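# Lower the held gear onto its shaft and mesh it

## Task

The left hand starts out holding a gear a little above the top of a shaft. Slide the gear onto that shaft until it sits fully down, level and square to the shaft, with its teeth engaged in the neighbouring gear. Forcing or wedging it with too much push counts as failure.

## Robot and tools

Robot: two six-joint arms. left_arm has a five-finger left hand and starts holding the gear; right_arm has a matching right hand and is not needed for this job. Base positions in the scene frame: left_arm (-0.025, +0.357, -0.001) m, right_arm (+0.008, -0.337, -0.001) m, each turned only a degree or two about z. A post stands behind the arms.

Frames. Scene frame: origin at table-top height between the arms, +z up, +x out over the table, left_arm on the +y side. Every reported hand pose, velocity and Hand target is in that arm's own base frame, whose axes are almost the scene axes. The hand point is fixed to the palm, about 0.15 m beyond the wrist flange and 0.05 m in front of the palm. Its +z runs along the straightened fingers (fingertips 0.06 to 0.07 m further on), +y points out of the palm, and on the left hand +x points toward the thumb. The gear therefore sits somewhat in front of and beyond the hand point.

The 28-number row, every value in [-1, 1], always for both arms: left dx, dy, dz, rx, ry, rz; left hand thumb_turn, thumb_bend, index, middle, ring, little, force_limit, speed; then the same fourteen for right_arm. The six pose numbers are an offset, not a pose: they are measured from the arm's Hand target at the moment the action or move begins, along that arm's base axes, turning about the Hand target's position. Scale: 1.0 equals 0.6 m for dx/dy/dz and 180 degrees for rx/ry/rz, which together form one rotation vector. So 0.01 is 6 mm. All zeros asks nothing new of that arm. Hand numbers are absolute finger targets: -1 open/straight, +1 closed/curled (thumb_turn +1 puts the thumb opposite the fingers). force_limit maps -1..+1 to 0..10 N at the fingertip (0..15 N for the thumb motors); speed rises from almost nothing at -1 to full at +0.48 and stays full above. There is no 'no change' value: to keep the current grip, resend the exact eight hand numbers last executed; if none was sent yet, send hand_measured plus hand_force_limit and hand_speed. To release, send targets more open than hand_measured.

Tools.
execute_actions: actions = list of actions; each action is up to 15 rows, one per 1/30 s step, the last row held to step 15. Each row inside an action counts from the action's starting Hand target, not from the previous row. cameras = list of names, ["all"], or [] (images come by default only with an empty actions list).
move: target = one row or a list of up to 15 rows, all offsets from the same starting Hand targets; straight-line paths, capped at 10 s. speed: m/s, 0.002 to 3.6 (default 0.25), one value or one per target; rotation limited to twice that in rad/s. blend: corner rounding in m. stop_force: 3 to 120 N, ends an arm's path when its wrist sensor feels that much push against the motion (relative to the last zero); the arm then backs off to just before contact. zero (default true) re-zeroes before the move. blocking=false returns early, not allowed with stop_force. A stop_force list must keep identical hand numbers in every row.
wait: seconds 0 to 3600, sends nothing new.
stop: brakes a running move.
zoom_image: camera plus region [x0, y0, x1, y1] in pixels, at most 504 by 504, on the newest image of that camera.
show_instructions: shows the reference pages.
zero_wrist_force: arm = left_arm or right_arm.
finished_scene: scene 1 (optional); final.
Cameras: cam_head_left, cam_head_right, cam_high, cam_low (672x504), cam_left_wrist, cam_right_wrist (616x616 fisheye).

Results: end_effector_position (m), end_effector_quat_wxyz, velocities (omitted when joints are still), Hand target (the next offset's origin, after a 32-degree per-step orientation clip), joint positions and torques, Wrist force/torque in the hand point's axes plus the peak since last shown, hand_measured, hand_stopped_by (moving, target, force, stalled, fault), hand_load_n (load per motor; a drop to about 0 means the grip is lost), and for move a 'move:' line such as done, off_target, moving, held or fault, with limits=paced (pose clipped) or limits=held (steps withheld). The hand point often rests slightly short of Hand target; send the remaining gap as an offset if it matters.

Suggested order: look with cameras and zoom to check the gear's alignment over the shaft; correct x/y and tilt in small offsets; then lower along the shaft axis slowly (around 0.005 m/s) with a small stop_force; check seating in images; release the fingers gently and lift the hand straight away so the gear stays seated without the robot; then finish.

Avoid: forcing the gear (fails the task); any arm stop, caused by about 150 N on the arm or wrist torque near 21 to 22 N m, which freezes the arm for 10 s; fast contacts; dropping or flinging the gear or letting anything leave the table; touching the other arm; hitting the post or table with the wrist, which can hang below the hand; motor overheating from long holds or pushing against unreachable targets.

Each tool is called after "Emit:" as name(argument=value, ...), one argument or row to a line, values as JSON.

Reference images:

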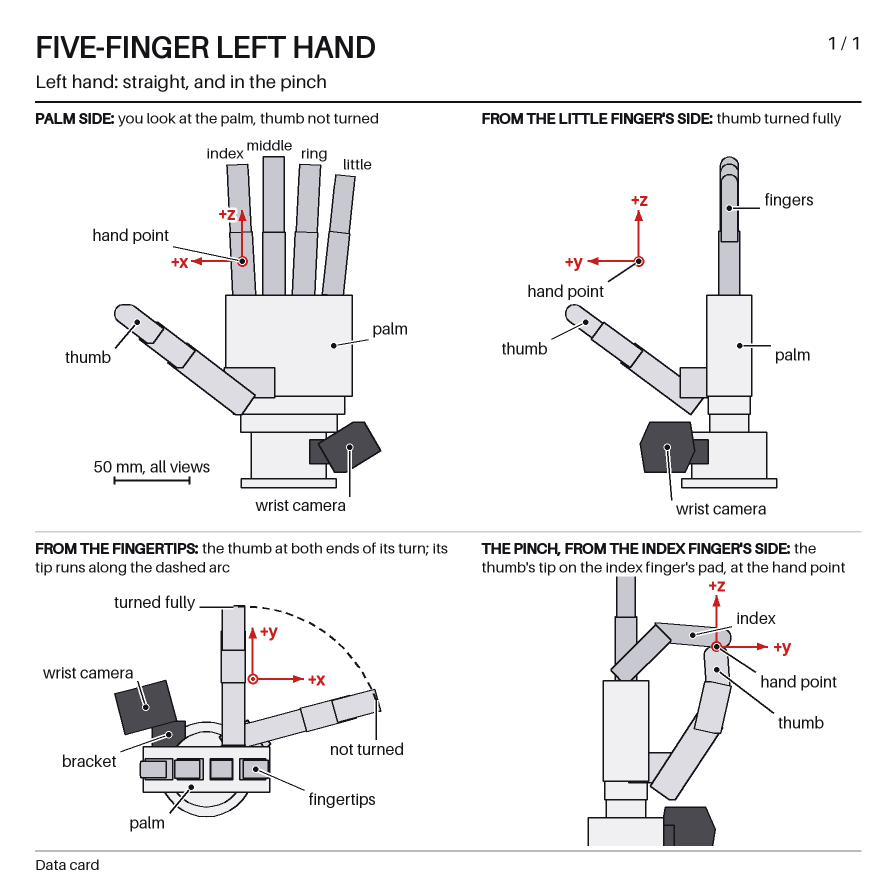

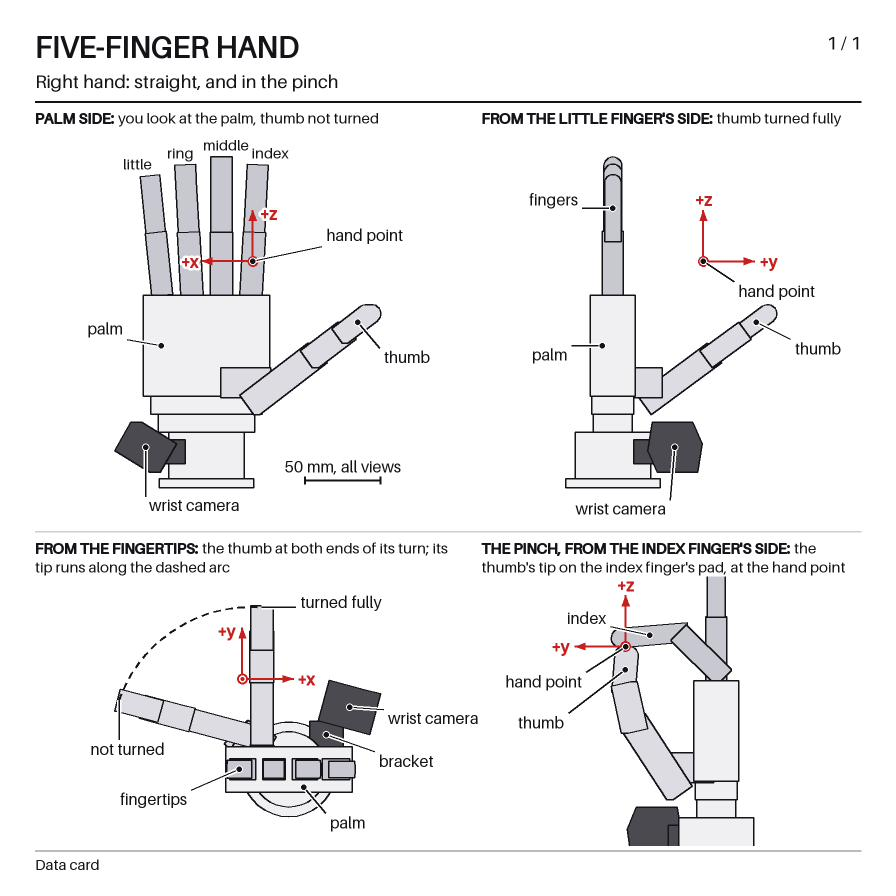

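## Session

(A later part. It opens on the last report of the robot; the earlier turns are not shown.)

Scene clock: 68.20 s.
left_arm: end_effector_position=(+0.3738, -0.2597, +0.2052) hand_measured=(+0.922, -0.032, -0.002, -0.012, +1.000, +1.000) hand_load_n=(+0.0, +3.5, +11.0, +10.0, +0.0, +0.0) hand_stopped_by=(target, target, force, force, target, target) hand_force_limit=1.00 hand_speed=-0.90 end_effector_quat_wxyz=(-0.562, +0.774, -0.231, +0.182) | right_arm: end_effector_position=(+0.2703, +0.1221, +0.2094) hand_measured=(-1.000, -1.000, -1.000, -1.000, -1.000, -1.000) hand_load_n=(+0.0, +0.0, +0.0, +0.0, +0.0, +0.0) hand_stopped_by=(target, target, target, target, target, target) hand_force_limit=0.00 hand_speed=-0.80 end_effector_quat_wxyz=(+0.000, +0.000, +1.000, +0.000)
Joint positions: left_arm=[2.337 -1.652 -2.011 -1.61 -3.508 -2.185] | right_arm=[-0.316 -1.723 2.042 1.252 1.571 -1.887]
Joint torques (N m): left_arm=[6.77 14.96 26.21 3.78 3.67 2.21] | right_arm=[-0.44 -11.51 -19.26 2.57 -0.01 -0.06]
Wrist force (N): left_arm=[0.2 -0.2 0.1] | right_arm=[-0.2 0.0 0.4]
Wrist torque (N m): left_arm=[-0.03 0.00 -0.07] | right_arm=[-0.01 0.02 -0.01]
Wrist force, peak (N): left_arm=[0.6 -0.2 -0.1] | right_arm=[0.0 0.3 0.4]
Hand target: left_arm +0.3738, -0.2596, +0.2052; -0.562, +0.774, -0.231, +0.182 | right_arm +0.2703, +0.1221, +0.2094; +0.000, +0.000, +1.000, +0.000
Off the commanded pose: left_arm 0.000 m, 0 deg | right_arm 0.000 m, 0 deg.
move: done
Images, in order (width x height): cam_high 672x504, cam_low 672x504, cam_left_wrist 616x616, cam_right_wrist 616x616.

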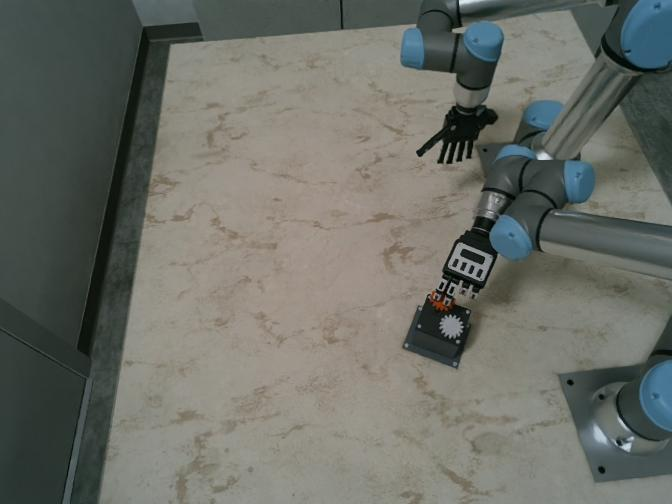

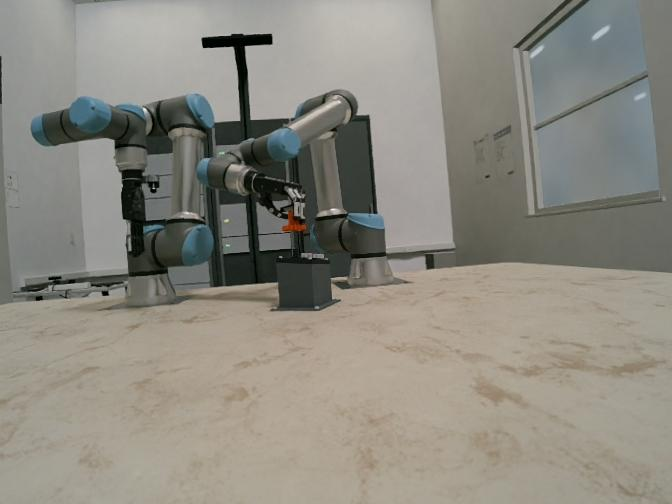

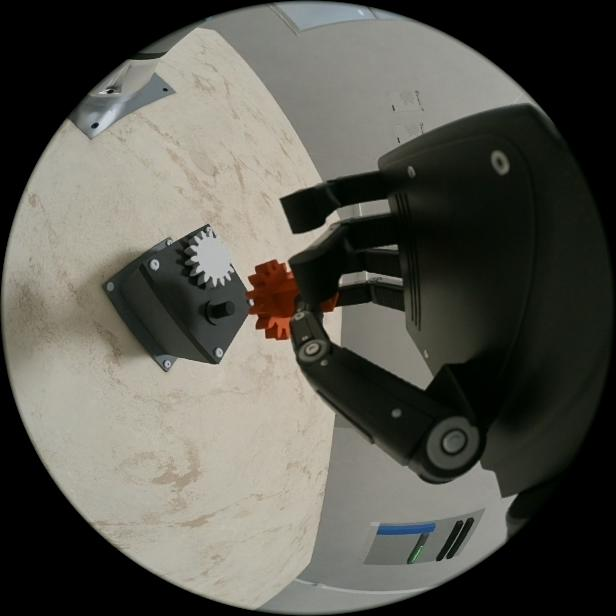

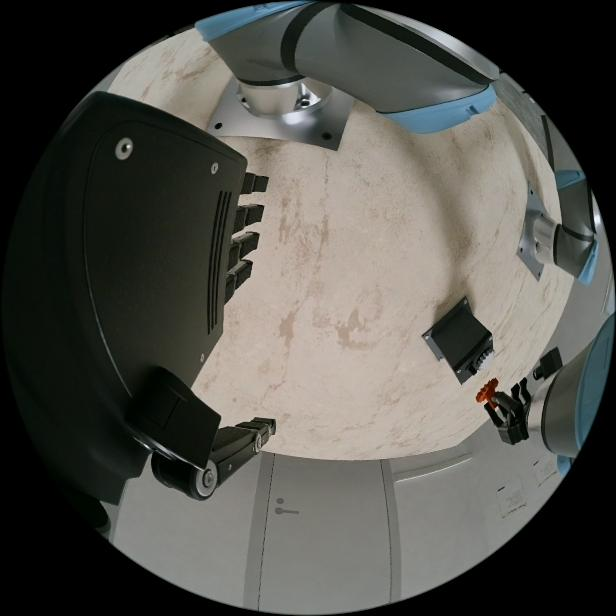

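Emit:
zoom_image(
  camera="cam_low",
  region=[264, 240, 344, 320],
)

Emit:
zoom_image(
  camera="cam_low",
  region=[200, 100, 500, 320],
)

Scaled by 6.300 from the camera's image (finer frame: 960x720).

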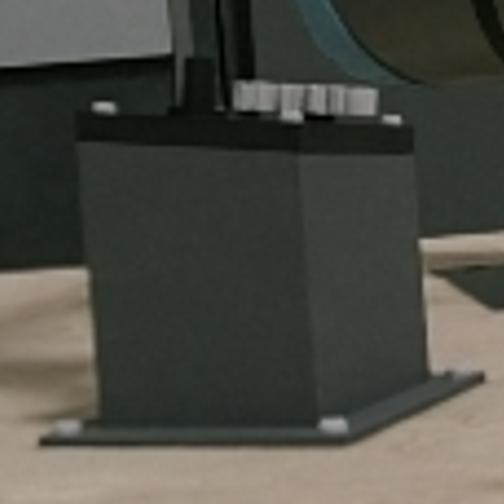

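Scaled by 1.680 from the camera's image (finer frame: 960x720).

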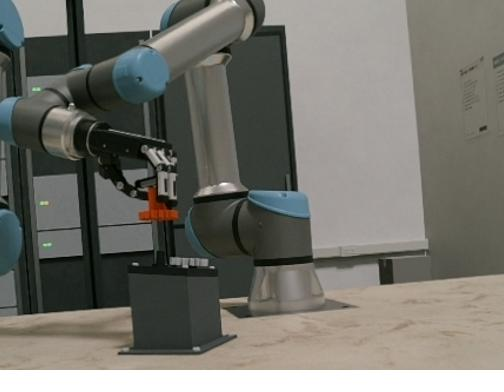

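Emit:
move(
  target=[-0.13333,0,0,0,0,0,0.922,-0.032,-0.002,-0.012,1,1,1,-0.9,0,0,0,0,0,0,-1,-1,-1,-1,-1,-1,0,-0.8],
  speed=0.15,
  cameras=["cam_low","cam_high","cam_left_wrist","cam_right_wrist"],
)

Emit:
zoom_image(
  camera="cam_low",
  region=[254, 190, 344, 280],
)

Emit:
zoom_image(
  camera="cam_high",
  region=[400, 265, 500, 365],
)

Emit:
zoom_image(
  camera="cam_left_wrist",
  region=[90, 210, 350, 470],
)

Scene clock: 137.60 s.
left_arm: end_effector_position=(+0.2938, -0.2596, +0.2052) hand_measured=(+0.922, -0.032, -0.002, -0.012, +1.000, +1.000) hand_load_n=(+0.0, +3.5, +10.5, +10.0, +0.0, +0.0) hand_stopped_by=(target, target, force, force, target, target) hand_force_limit=1.00 hand_speed=-0.90 end_effector_quat_wxyz=(-0.561, +0.774, -0.231, +0.182) | right_arm: end_effector_position=(+0.2703, +0.1221, +0.2094) hand_measured=(-1.000, -1.000, -1.000, -1.000, -1.000, -1.000) hand_load_n=(+0.0, +0.0, +0.0, +0.0, +0.0, +0.0) hand_stopped_by=(target, target, target, target, target, target) hand_force_limit=0.00 hand_speed=-0.80 end_effector_quat_wxyz=(+0.000, +0.000, +1.000, +0.000)
Joint positions: left_arm=[2.199 -1.588 -2.024 -1.909 -3.596 -2.455] | right_arm=[-0.316 -1.723 2.042 1.252 1.571 -1.887]
Joint torques (N m): left_arm=[-7.61 11.99 29.23 -0.42 -0.65 -1.71] | right_arm=[-0.38 -11.35 -19.42 2.53 0.09 0.03]
Wrist force (N): left_arm=[0.0 0.0 -0.5] | right_arm=[0.0 0.2 0.3]
Wrist torque (N m): left_arm=[0.07 -0.02 -0.03] | right_arm=[0.01 -0.01 0.00]
Wrist force, peak (N): left_arm=[1.1 -0.1 0.4] | right_arm=[-0.2 0.5 0.2]
Hand target: left_arm +0.2938, -0.2596, +0.2052; -0.562, +0.774, -0.231, +0.182 | right_arm +0.2703, +0.1221, +0.2094; +0.000, +0.000, +1.000, +0.000
Off the commanded pose: left_arm 0.000 m, 0 deg | right_arm 0.000 m, 0 deg.
move: done
Images, in order (width x height): cam_high 672x504, cam_low 672x504, cam_left_wrist 616x616, cam_right_wrist 616x616.

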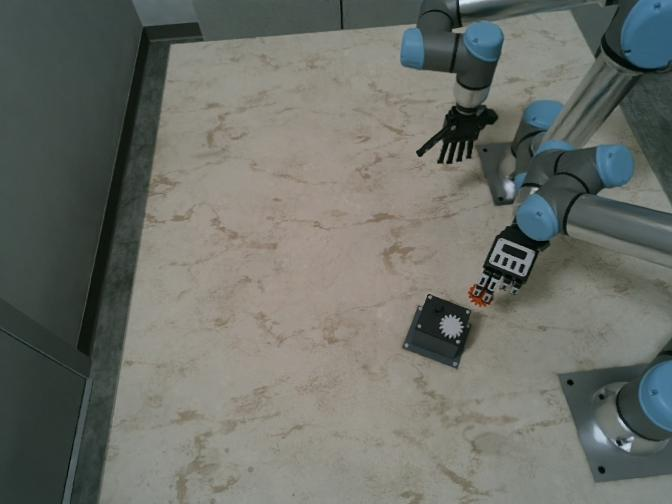

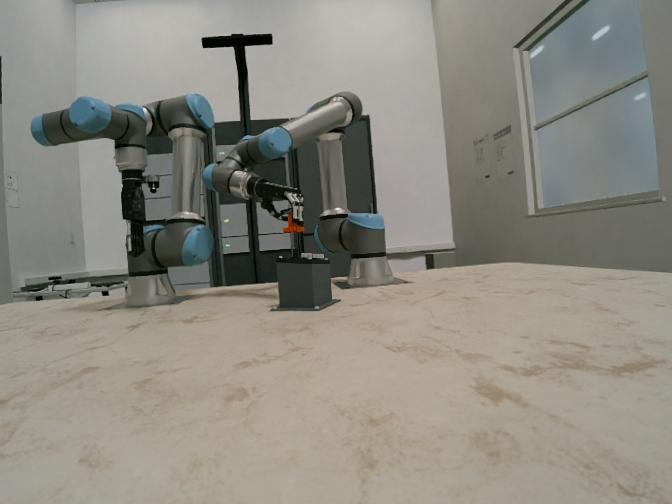

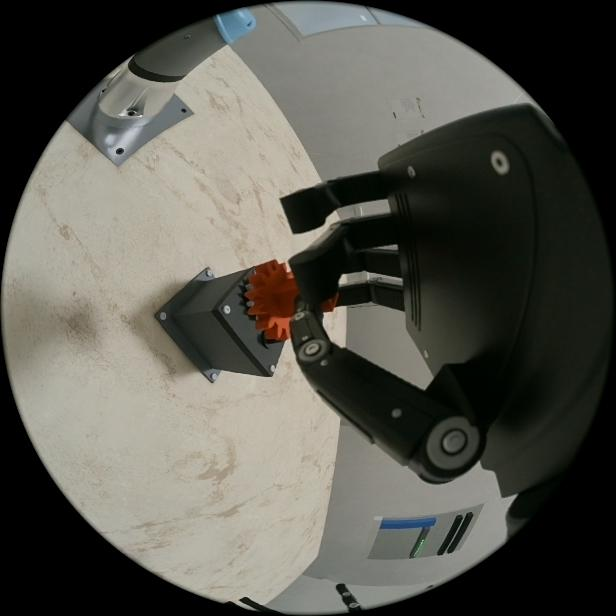

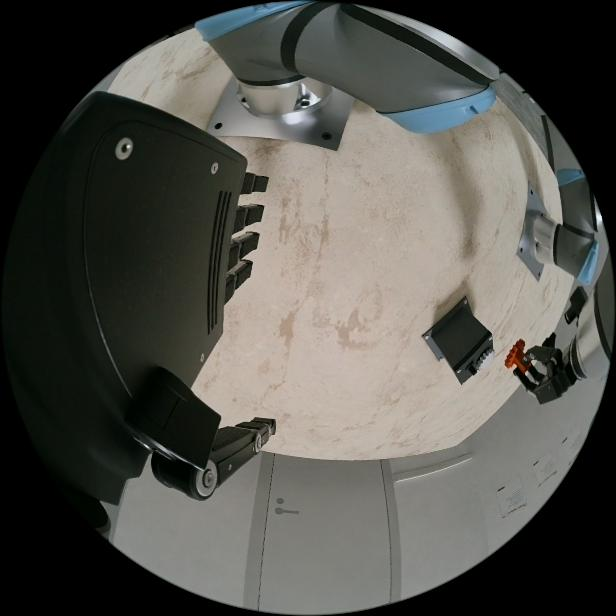

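Scaled by 5.600 from the camera's image (finer frame: 960x720).

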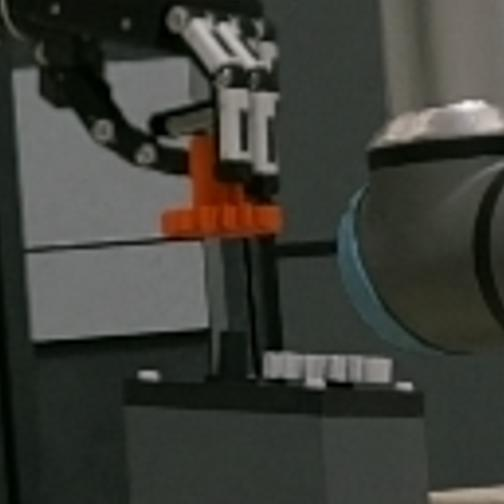

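Scaled by 5.040 from the camera's image (finer frame: 960x720).

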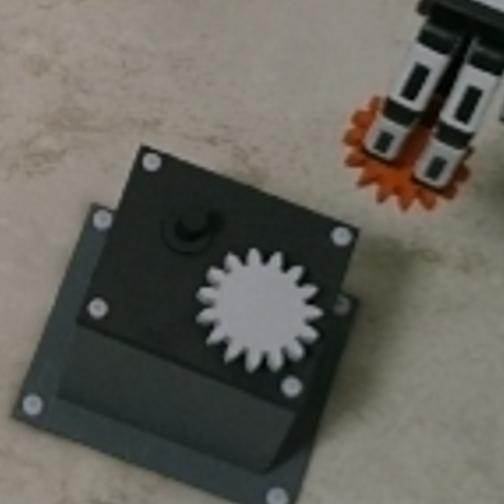

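Scaled by 1.938 from the camera's image (finer frame: 880x880).

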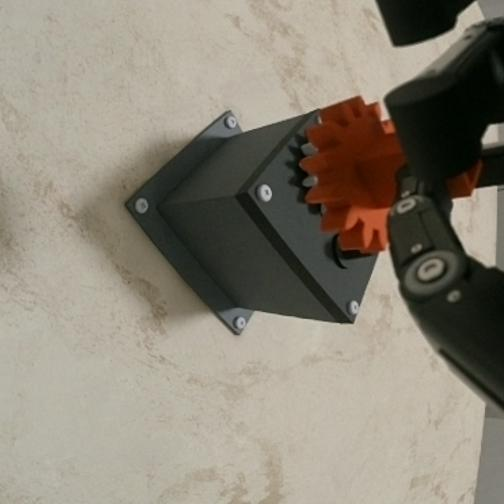

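Emit:
move(
  target=[0.23333,0,0,0,0,0,0.922,-0.032,-0.002,-0.012,1,1,1,-0.9,0,0,0,0,0,0,-1,-1,-1,-1,-1,-1,0,-0.8],
  speed=0.2,
  cameras=["cam_low","cam_high","cam_left_wrist","cam_right_wrist"],
)

Emit:
zoom_image(
  camera="cam_low",
  region=[254, 190, 344, 280],
)

Emit:
zoom_image(
  camera="cam_high",
  region=[380, 265, 480, 365],
)

Emit:
zoom_image(
  camera="cam_left_wrist",
  region=[40, 170, 290, 420],
)

Emit:
move(
  target=[-0.1,-0.1,0,0,0,0,0.922,-0.032,-0.002,-0.012,1,1,1,-0.9,0,0,0,0,0,0,-1,-1,-1,-1,-1,-1,0,-0.8],
  speed=0.2,
  cameras=["cam_low","cam_high","cam_left_wrist","cam_right_wrist"],
)

Emit:
zoom_image(
  camera="cam_low",
  region=[234, 190, 324, 280],
)

Emit:
zoom_image(
  camera="cam_high",
  region=[390, 235, 490, 335],
)

Emit:
zoom_image(
  camera="cam_left_wrist",
  region=[70, 130, 320, 380],
)

Emit:
move(
  target=[0,0.1,0.13333,0,0,0,0.922,-0.032,-0.002,-0.012,1,1,1,-0.9,0,0,0,0,0,0,-1,-1,-1,-1,-1,-1,0,-0.8],
  speed=0.2,
  cameras=["cam_low","cam_high","cam_left_wrist","cam_right_wrist"],
)

Emit:
zoom_image(
  camera="cam_low",
  region=[254, 160, 344, 250],
)

Emit:
zoom_image(
  camera="cam_high",
  region=[400, 245, 500, 345],
)

Emit:
zoom_image(
  camera="cam_left_wrist",
  region=[50, 170, 300, 420],
)

Scene clock: 185.67 s.
left_arm: end_effector_position=(+0.4338, -0.2597, +0.2051) hand_measured=(+0.922, -0.032, -0.002, -0.012, +1.000, +1.000) hand_load_n=(+0.0, +3.5, +10.5, +10.0, +0.0, +0.0) hand_stopped_by=(target, target, force, force, target, target) hand_force_limit=1.00 hand_speed=-0.90 end_effector_quat_wxyz=(-0.562, +0.774, -0.231, +0.181) | right_arm: end_effector_position=(+0.2703, +0.1221, +0.2094) hand_measured=(-1.000, -1.000, -1.000, -1.000, -1.000, -1.000) hand_load_n=(+0.0, +0.0, +0.0, +0.0, +0.0, +0.0) hand_stopped_by=(target, target, target, target, target, target) hand_force_limit=0.00 hand_speed=-0.80 end_effector_quat_wxyz=(+0.000, +0.000, +1.000, +0.000)
Joint positions: left_arm=[2.425 -1.727 -1.982 -1.347 -3.47 -1.955] | right_arm=[-0.316 -1.723 2.042 1.252 1.571 -1.887]
Joint torques (N m): left_arm=[6.8 35.31 9.41 4 -0.42 2.04] | right_arm=[0.31 -11.03 -19.34 2.75 0.03 0.02]
Wrist force (N): left_arm=[0.3 0.0 -0.1] | right_arm=[-0.1 0.1 0.2]
Wrist torque (N m): left_arm=[0.06 0.01 -0.09] | right_arm=[0.00 0.00 -0.01]
Wrist force, peak (N): left_arm=[-0.6 0.1 -0.9] | right_arm=[0.0 0.5 0.3]
Hand target: left_arm +0.4338, -0.2596, +0.2052; -0.562, +0.774, -0.231, +0.182 | right_arm +0.2703, +0.1221, +0.2094; +0.000, +0.000, +1.000, +0.000
Off the commanded pose: left_arm 0.000 m, 0 deg | right_arm 0.000 m, 0 deg.
move: done
Images, in order (width x height): cam_high 672x504, cam_low 672x504, cam_left_wrist 616x616, cam_right_wrist 616x616.

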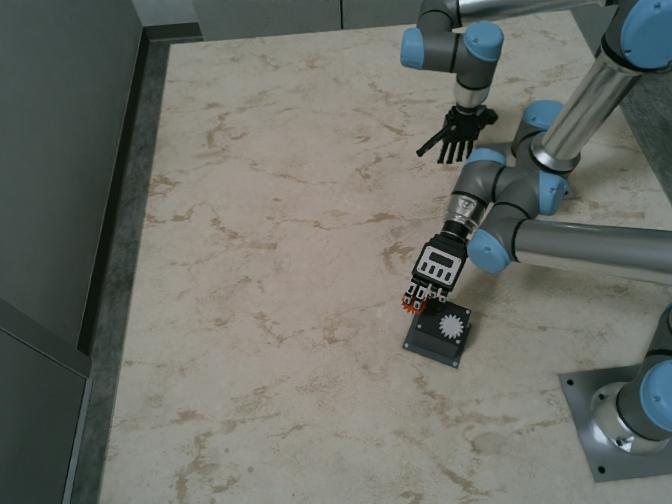

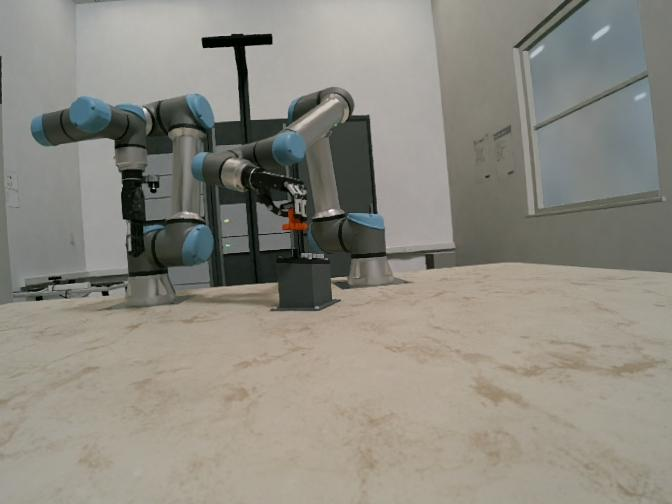

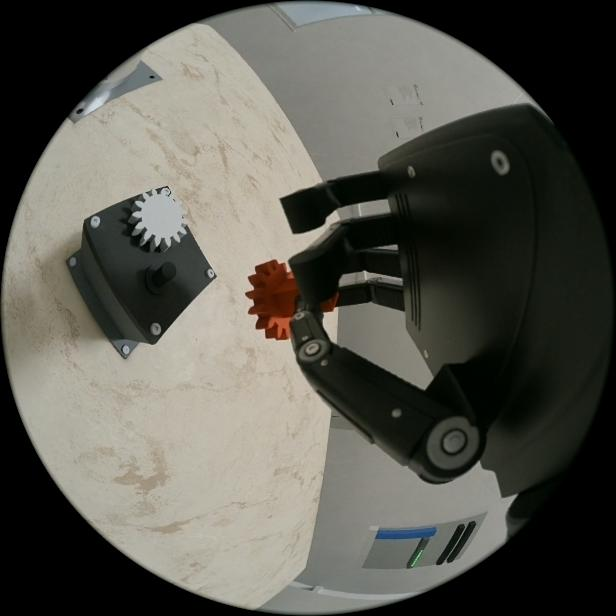

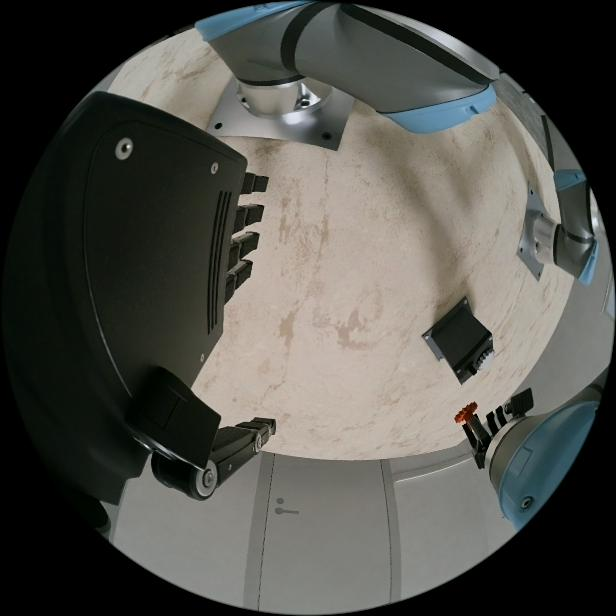

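Scaled by 5.600 from the camera's image (finer frame: 960x720).

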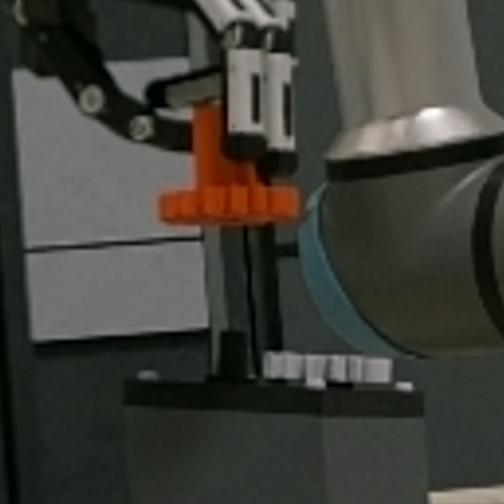

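Scaled by 5.040 from the camera's image (finer frame: 960x720).

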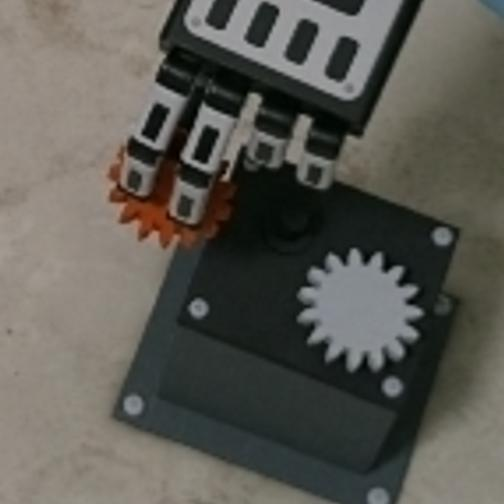

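Scaled by 2.016 from the camera's image (finer frame: 880x880).

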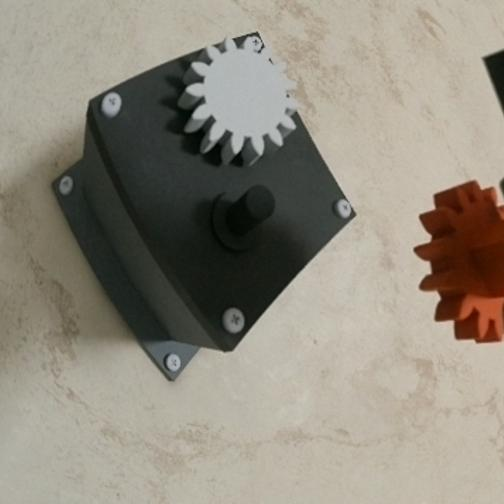

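Scene clock: 187.03 s.
left_arm: end_effector_position=(+0.3738, -0.3196, +0.2052) hand_measured=(+0.922, -0.032, -0.002, -0.012, +1.000, +1.000) hand_load_n=(+0.0, +3.5, +10.5, +10.0, +0.0, +0.0) hand_stopped_by=(target, target, force, force, target, target) hand_force_limit=1.00 hand_speed=-0.90 end_effector_quat_wxyz=(-0.561, +0.774, -0.231, +0.182) | right_arm: end_effector_position=(+0.2703, +0.1221, +0.2094) hand_measured=(-1.000, -1.000, -1.000, -1.000, -1.000, -1.000) hand_load_n=(+0.0, +0.0, +0.0, +0.0, +0.0, +0.0) hand_stopped_by=(target, target, target, target, target, target) hand_force_limit=0.00 hand_speed=-0.80 end_effector_quat_wxyz=(+0.000, +0.000, +1.000, +0.000)
Joint positions: left_arm=[2.256 -1.78 -1.823 -1.828 -3.557 -2.357] | right_arm=[-0.316 -1.723 2.042 1.252 1.571 -1.887]
Joint torques (N m): left_arm=[-6.74 20.95 29.45 -0.32 -0.68 -1.72] | right_arm=[-0.15 -11.72 -18.85 2.77 0 0.01]
Wrist force (N): left_arm=[0.3 0.2 -0.3] | right_arm=[-0.1 0.1 0.2]
Wrist torque (N m): left_arm=[0.01 -0.04 0.00] | right_arm=[0.00 0.00 -0.01]
Wrist force, peak (N): left_arm=[0.0 0.8 -0.9] | right_arm=[0.1 0.4 0.3]
Hand target: left_arm +0.3738, -0.3196, +0.2052; -0.562, +0.774, -0.231, +0.182 | right_arm +0.2703, +0.1221, +0.2094; +0.000, +0.000, +1.000, +0.000
Off the commanded pose: left_arm 0.000 m, 0 deg | right_arm 0.000 m, 0 deg.
move: done
Images, in order (width x height): cam_high 672x504, cam_low 672x504, cam_left_wrist 616x616, cam_right_wrist 616x616.

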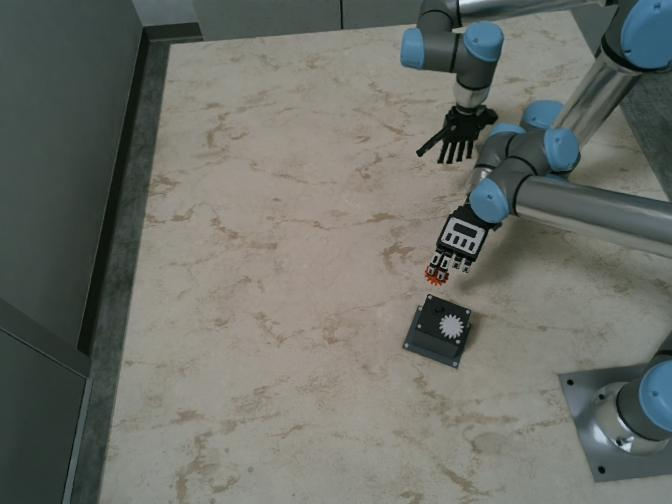

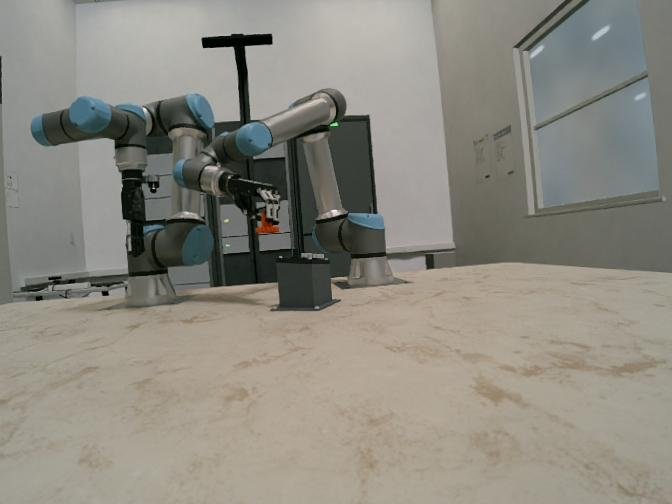

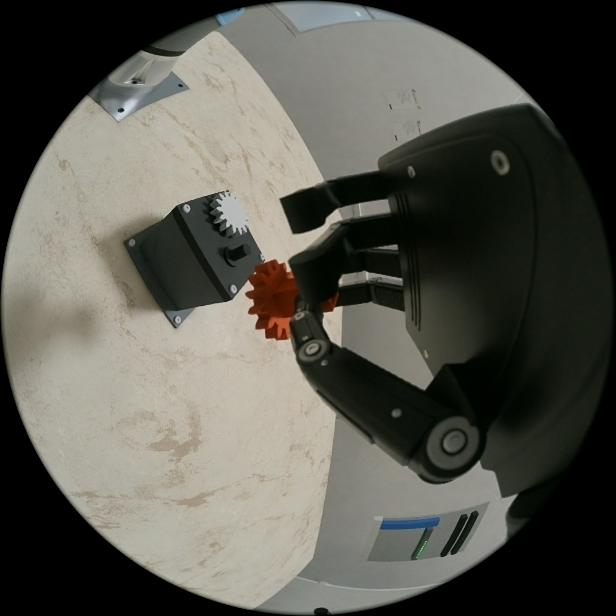

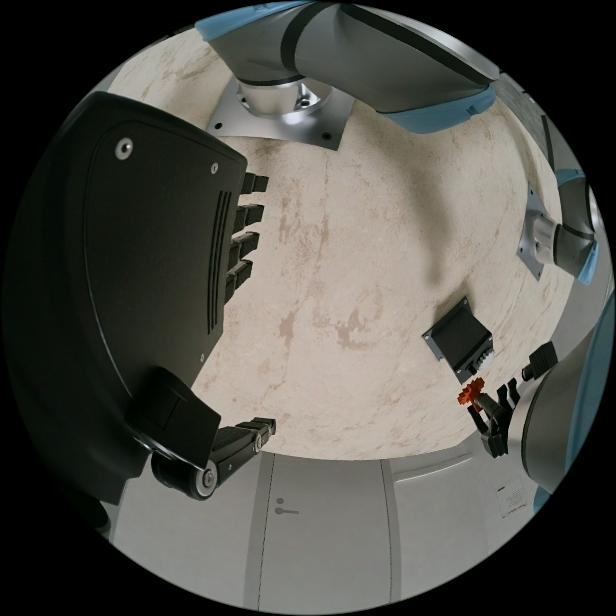

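Scaled by 5.600 from the camera's image (finer frame: 960x720).

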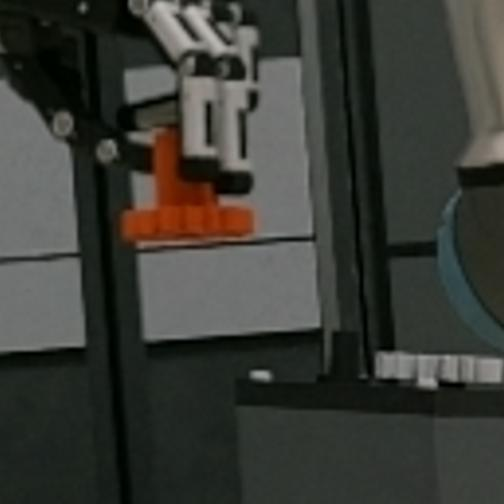

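Scaled by 5.040 from the camera's image (finer frame: 960x720).

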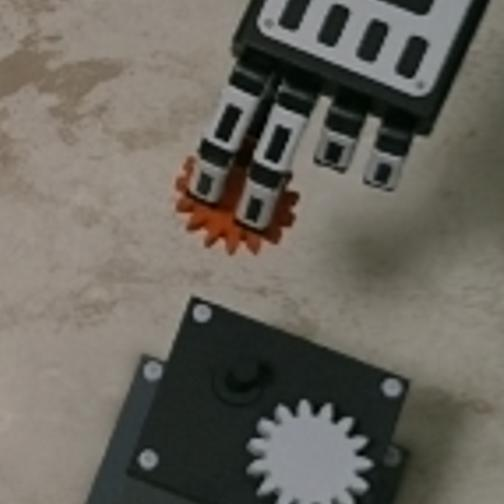

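Scaled by 2.016 from the camera's image (finer frame: 880x880).

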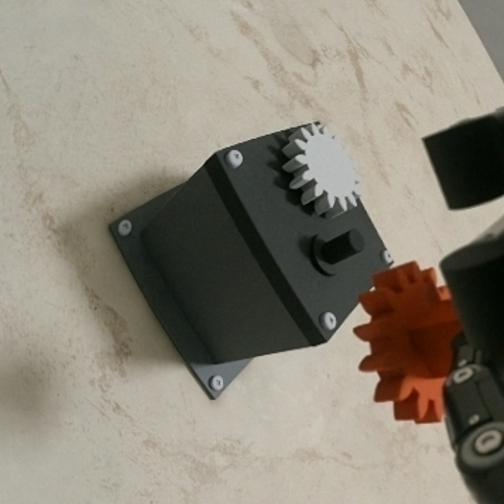

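Scene clock: 188.30 s.
left_arm: end_effector_position=(+0.3738, -0.2597, +0.2851) hand_measured=(+0.922, -0.032, -0.002, -0.012, +1.000, +1.000) hand_load_n=(+0.0, +3.0, +10.5, +10.0, +0.0, +0.0) hand_stopped_by=(target, target, force, force, target, target) hand_force_limit=1.00 hand_speed=-0.90 end_effector_quat_wxyz=(-0.562, +0.774, -0.231, +0.182) | right_arm: end_effector_position=(+0.2703, +0.1221, +0.2094) hand_measured=(-1.000, -1.000, -1.000, -1.000, -1.000, -1.000) hand_load_n=(+0.0, -0.5, +0.0, +0.0, +0.0, +0.0) hand_stopped_by=(target, target, target, target, target, target) hand_force_limit=0.00 hand_speed=-0.80 end_effector_quat_wxyz=(+0.000, +0.000, +1.000, +0.000)
Joint positions: left_arm=[2.337 -1.571 -1.873 -1.829 -3.508 -2.186] | right_arm=[-0.316 -1.723 2.042 1.252 1.571 -1.887]
Joint torques (N m): left_arm=[7.49 29.98 10.88 3.25 3.73 2.03] | right_arm=[0.55 -11.61 -19.21 2.75 -0.02 -0.01]
Wrist force (N): left_arm=[0.4 0.1 0.2] | right_arm=[-0.1 0.1 0.3]
Wrist torque (N m): left_arm=[0.00 -0.07 -0.07] | right_arm=[0.00 0.00 0.00]
Wrist force, peak (N): left_arm=[0.5 1.2 -0.4] | right_arm=[-0.1 0.4 0.4]
Hand target: left_arm +0.3738, -0.2596, +0.2852; -0.562, +0.774, -0.231, +0.182 | right_arm +0.2703, +0.1221, +0.2094; +0.000, +0.000, +1.000, +0.000
Off the commanded pose: left_arm 0.000 m, 0 deg | right_arm 0.000 m, 0 deg.
move: done
Images, in order (width x height): cam_high 672x504, cam_low 672x504, cam_left_wrist 616x616, cam_right_wrist 616x616.

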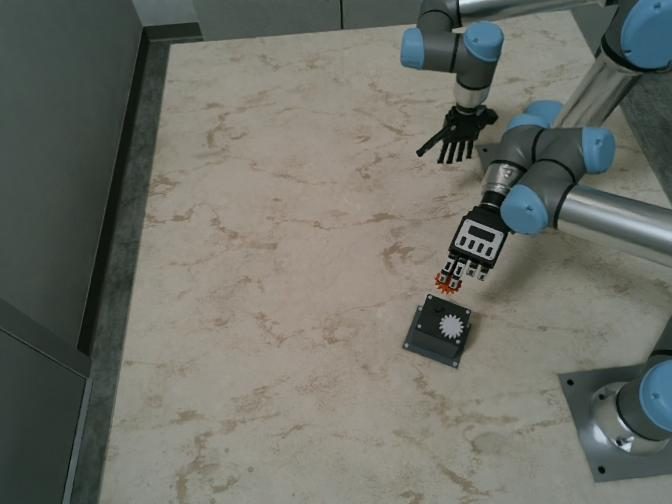

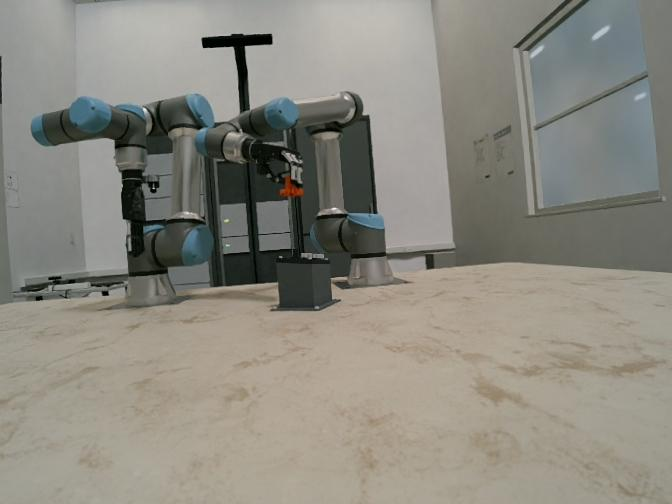

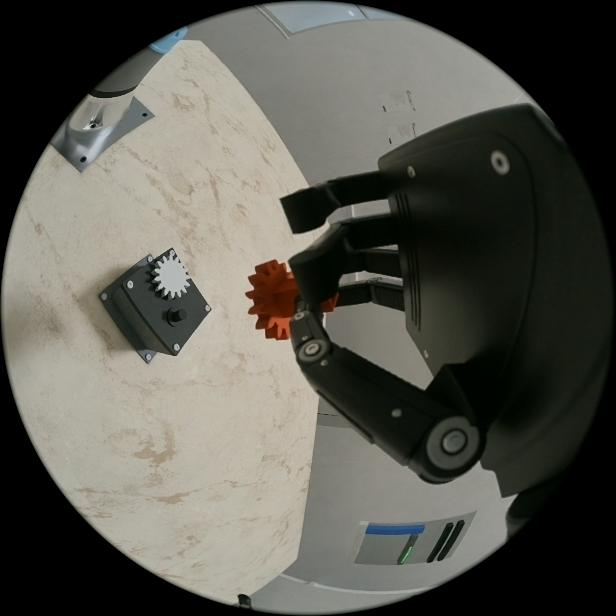

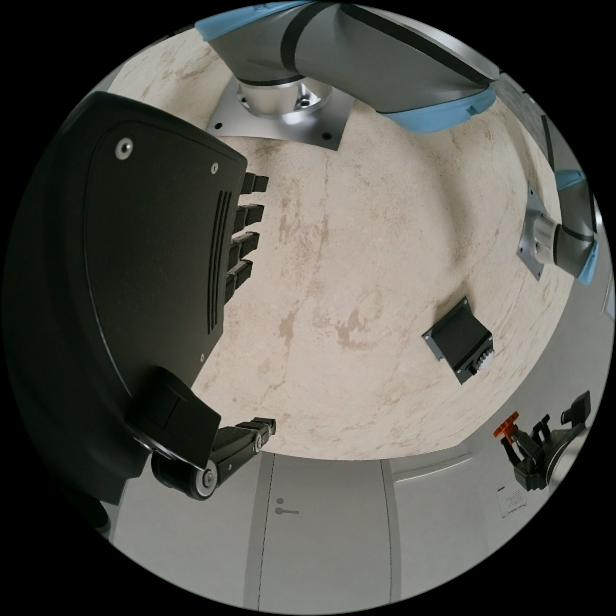

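Scaled by 5.600 from the camera's image (finer frame: 960x720).

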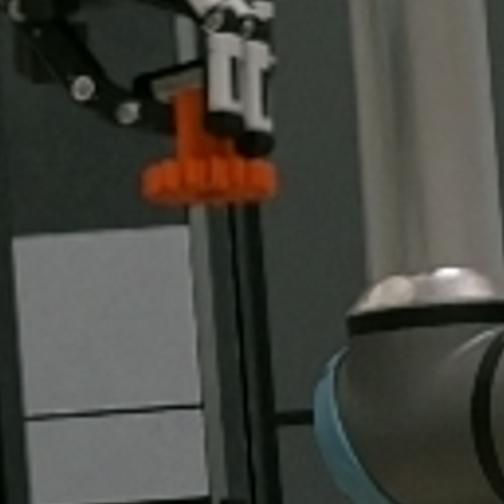

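Scaled by 5.040 from the camera's image (finer frame: 960x720).

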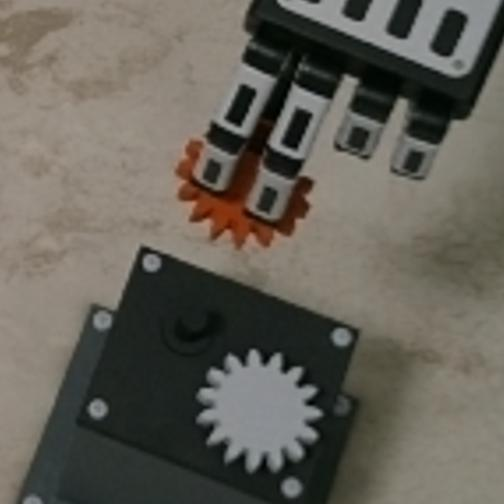

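Scaled by 2.016 from the camera's image (finer frame: 880x880).

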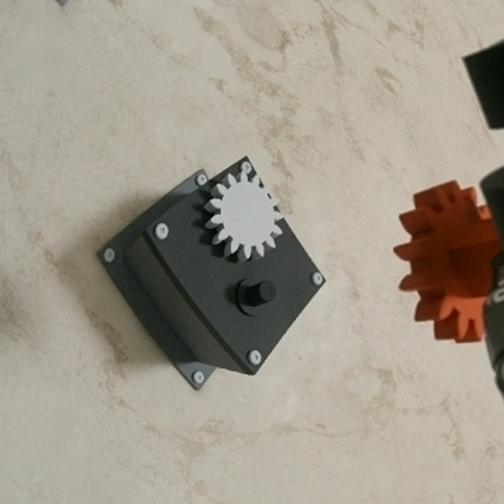

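Emit:
zoom_image(
  camera="cam_high",
  region=[420, 290, 460, 330],
)

Emit:
zoom_image(
  camera="cam_low",
  region=[280, 235, 320, 275],
)

Emit:
zoom_image(
  camera="cam_left_wrist",
  region=[130, 260, 230, 360],
)

Emit:
zoom_image(
  camera="cam_left_wrist",
  region=[235, 240, 355, 360],
)

Scaled by 12.600 from the camera's image (finer frame: 960x720).

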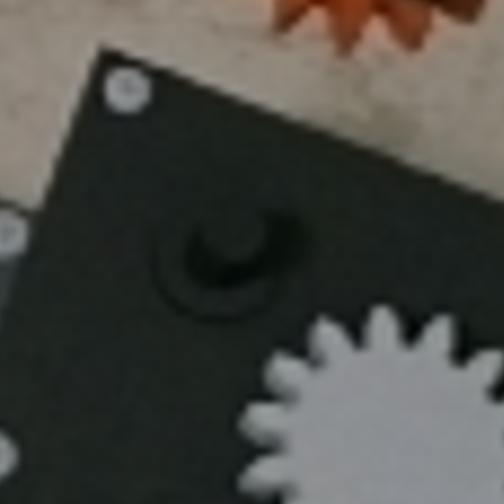

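Scaled by 12.600 from the camera's image (finer frame: 960x720).

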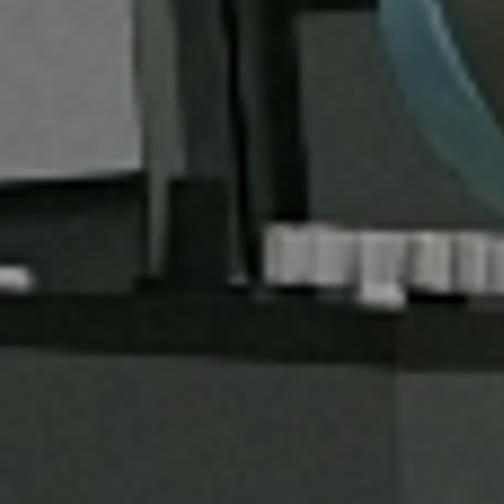

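Scaled by 5.040 from the camera's image (finer frame: 880x880).

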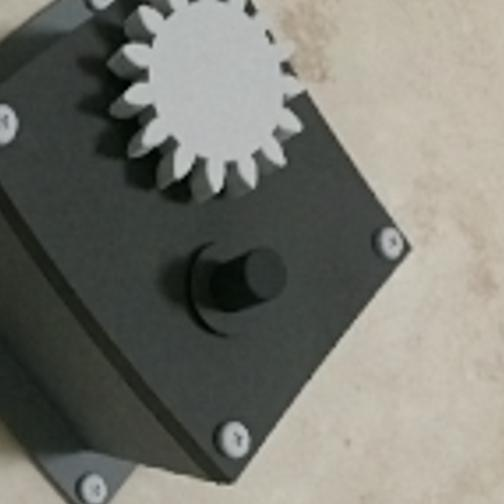

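Scaled by 4.200 from the camera's image (finer frame: 880x880).

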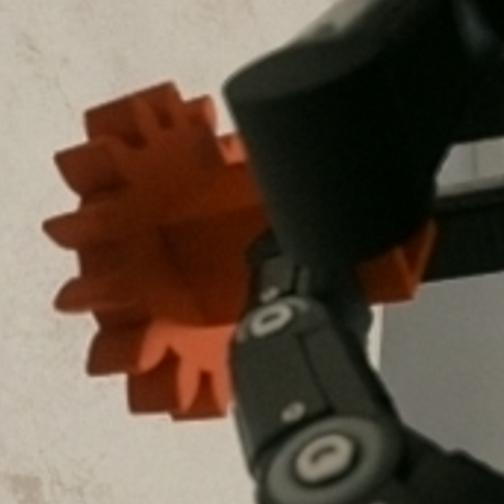

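Emit:
zoom_image(
  camera="cam_left_wrist",
  region=[240, 250, 310, 320],
)

Emit:
zoom_image(
  camera="cam_left_wrist",
  region=[240, 290, 310, 360],
)

Scaled by 7.200 from the camera's image (finer frame: 880x880).

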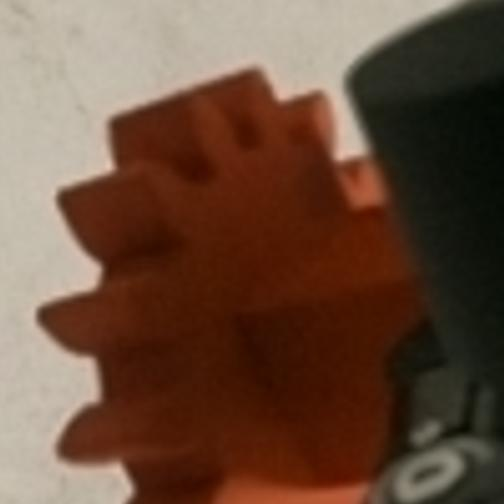

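Scaled by 7.200 from the camera's image (finer frame: 880x880).

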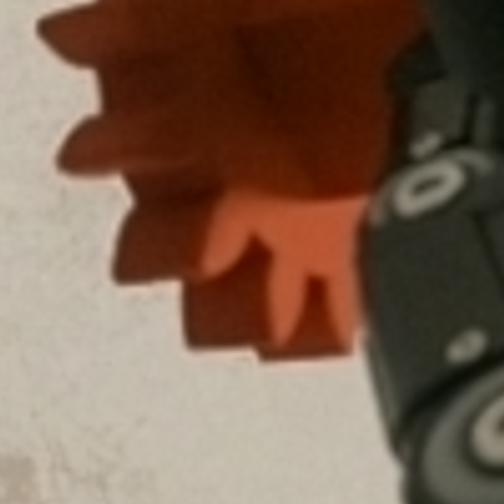

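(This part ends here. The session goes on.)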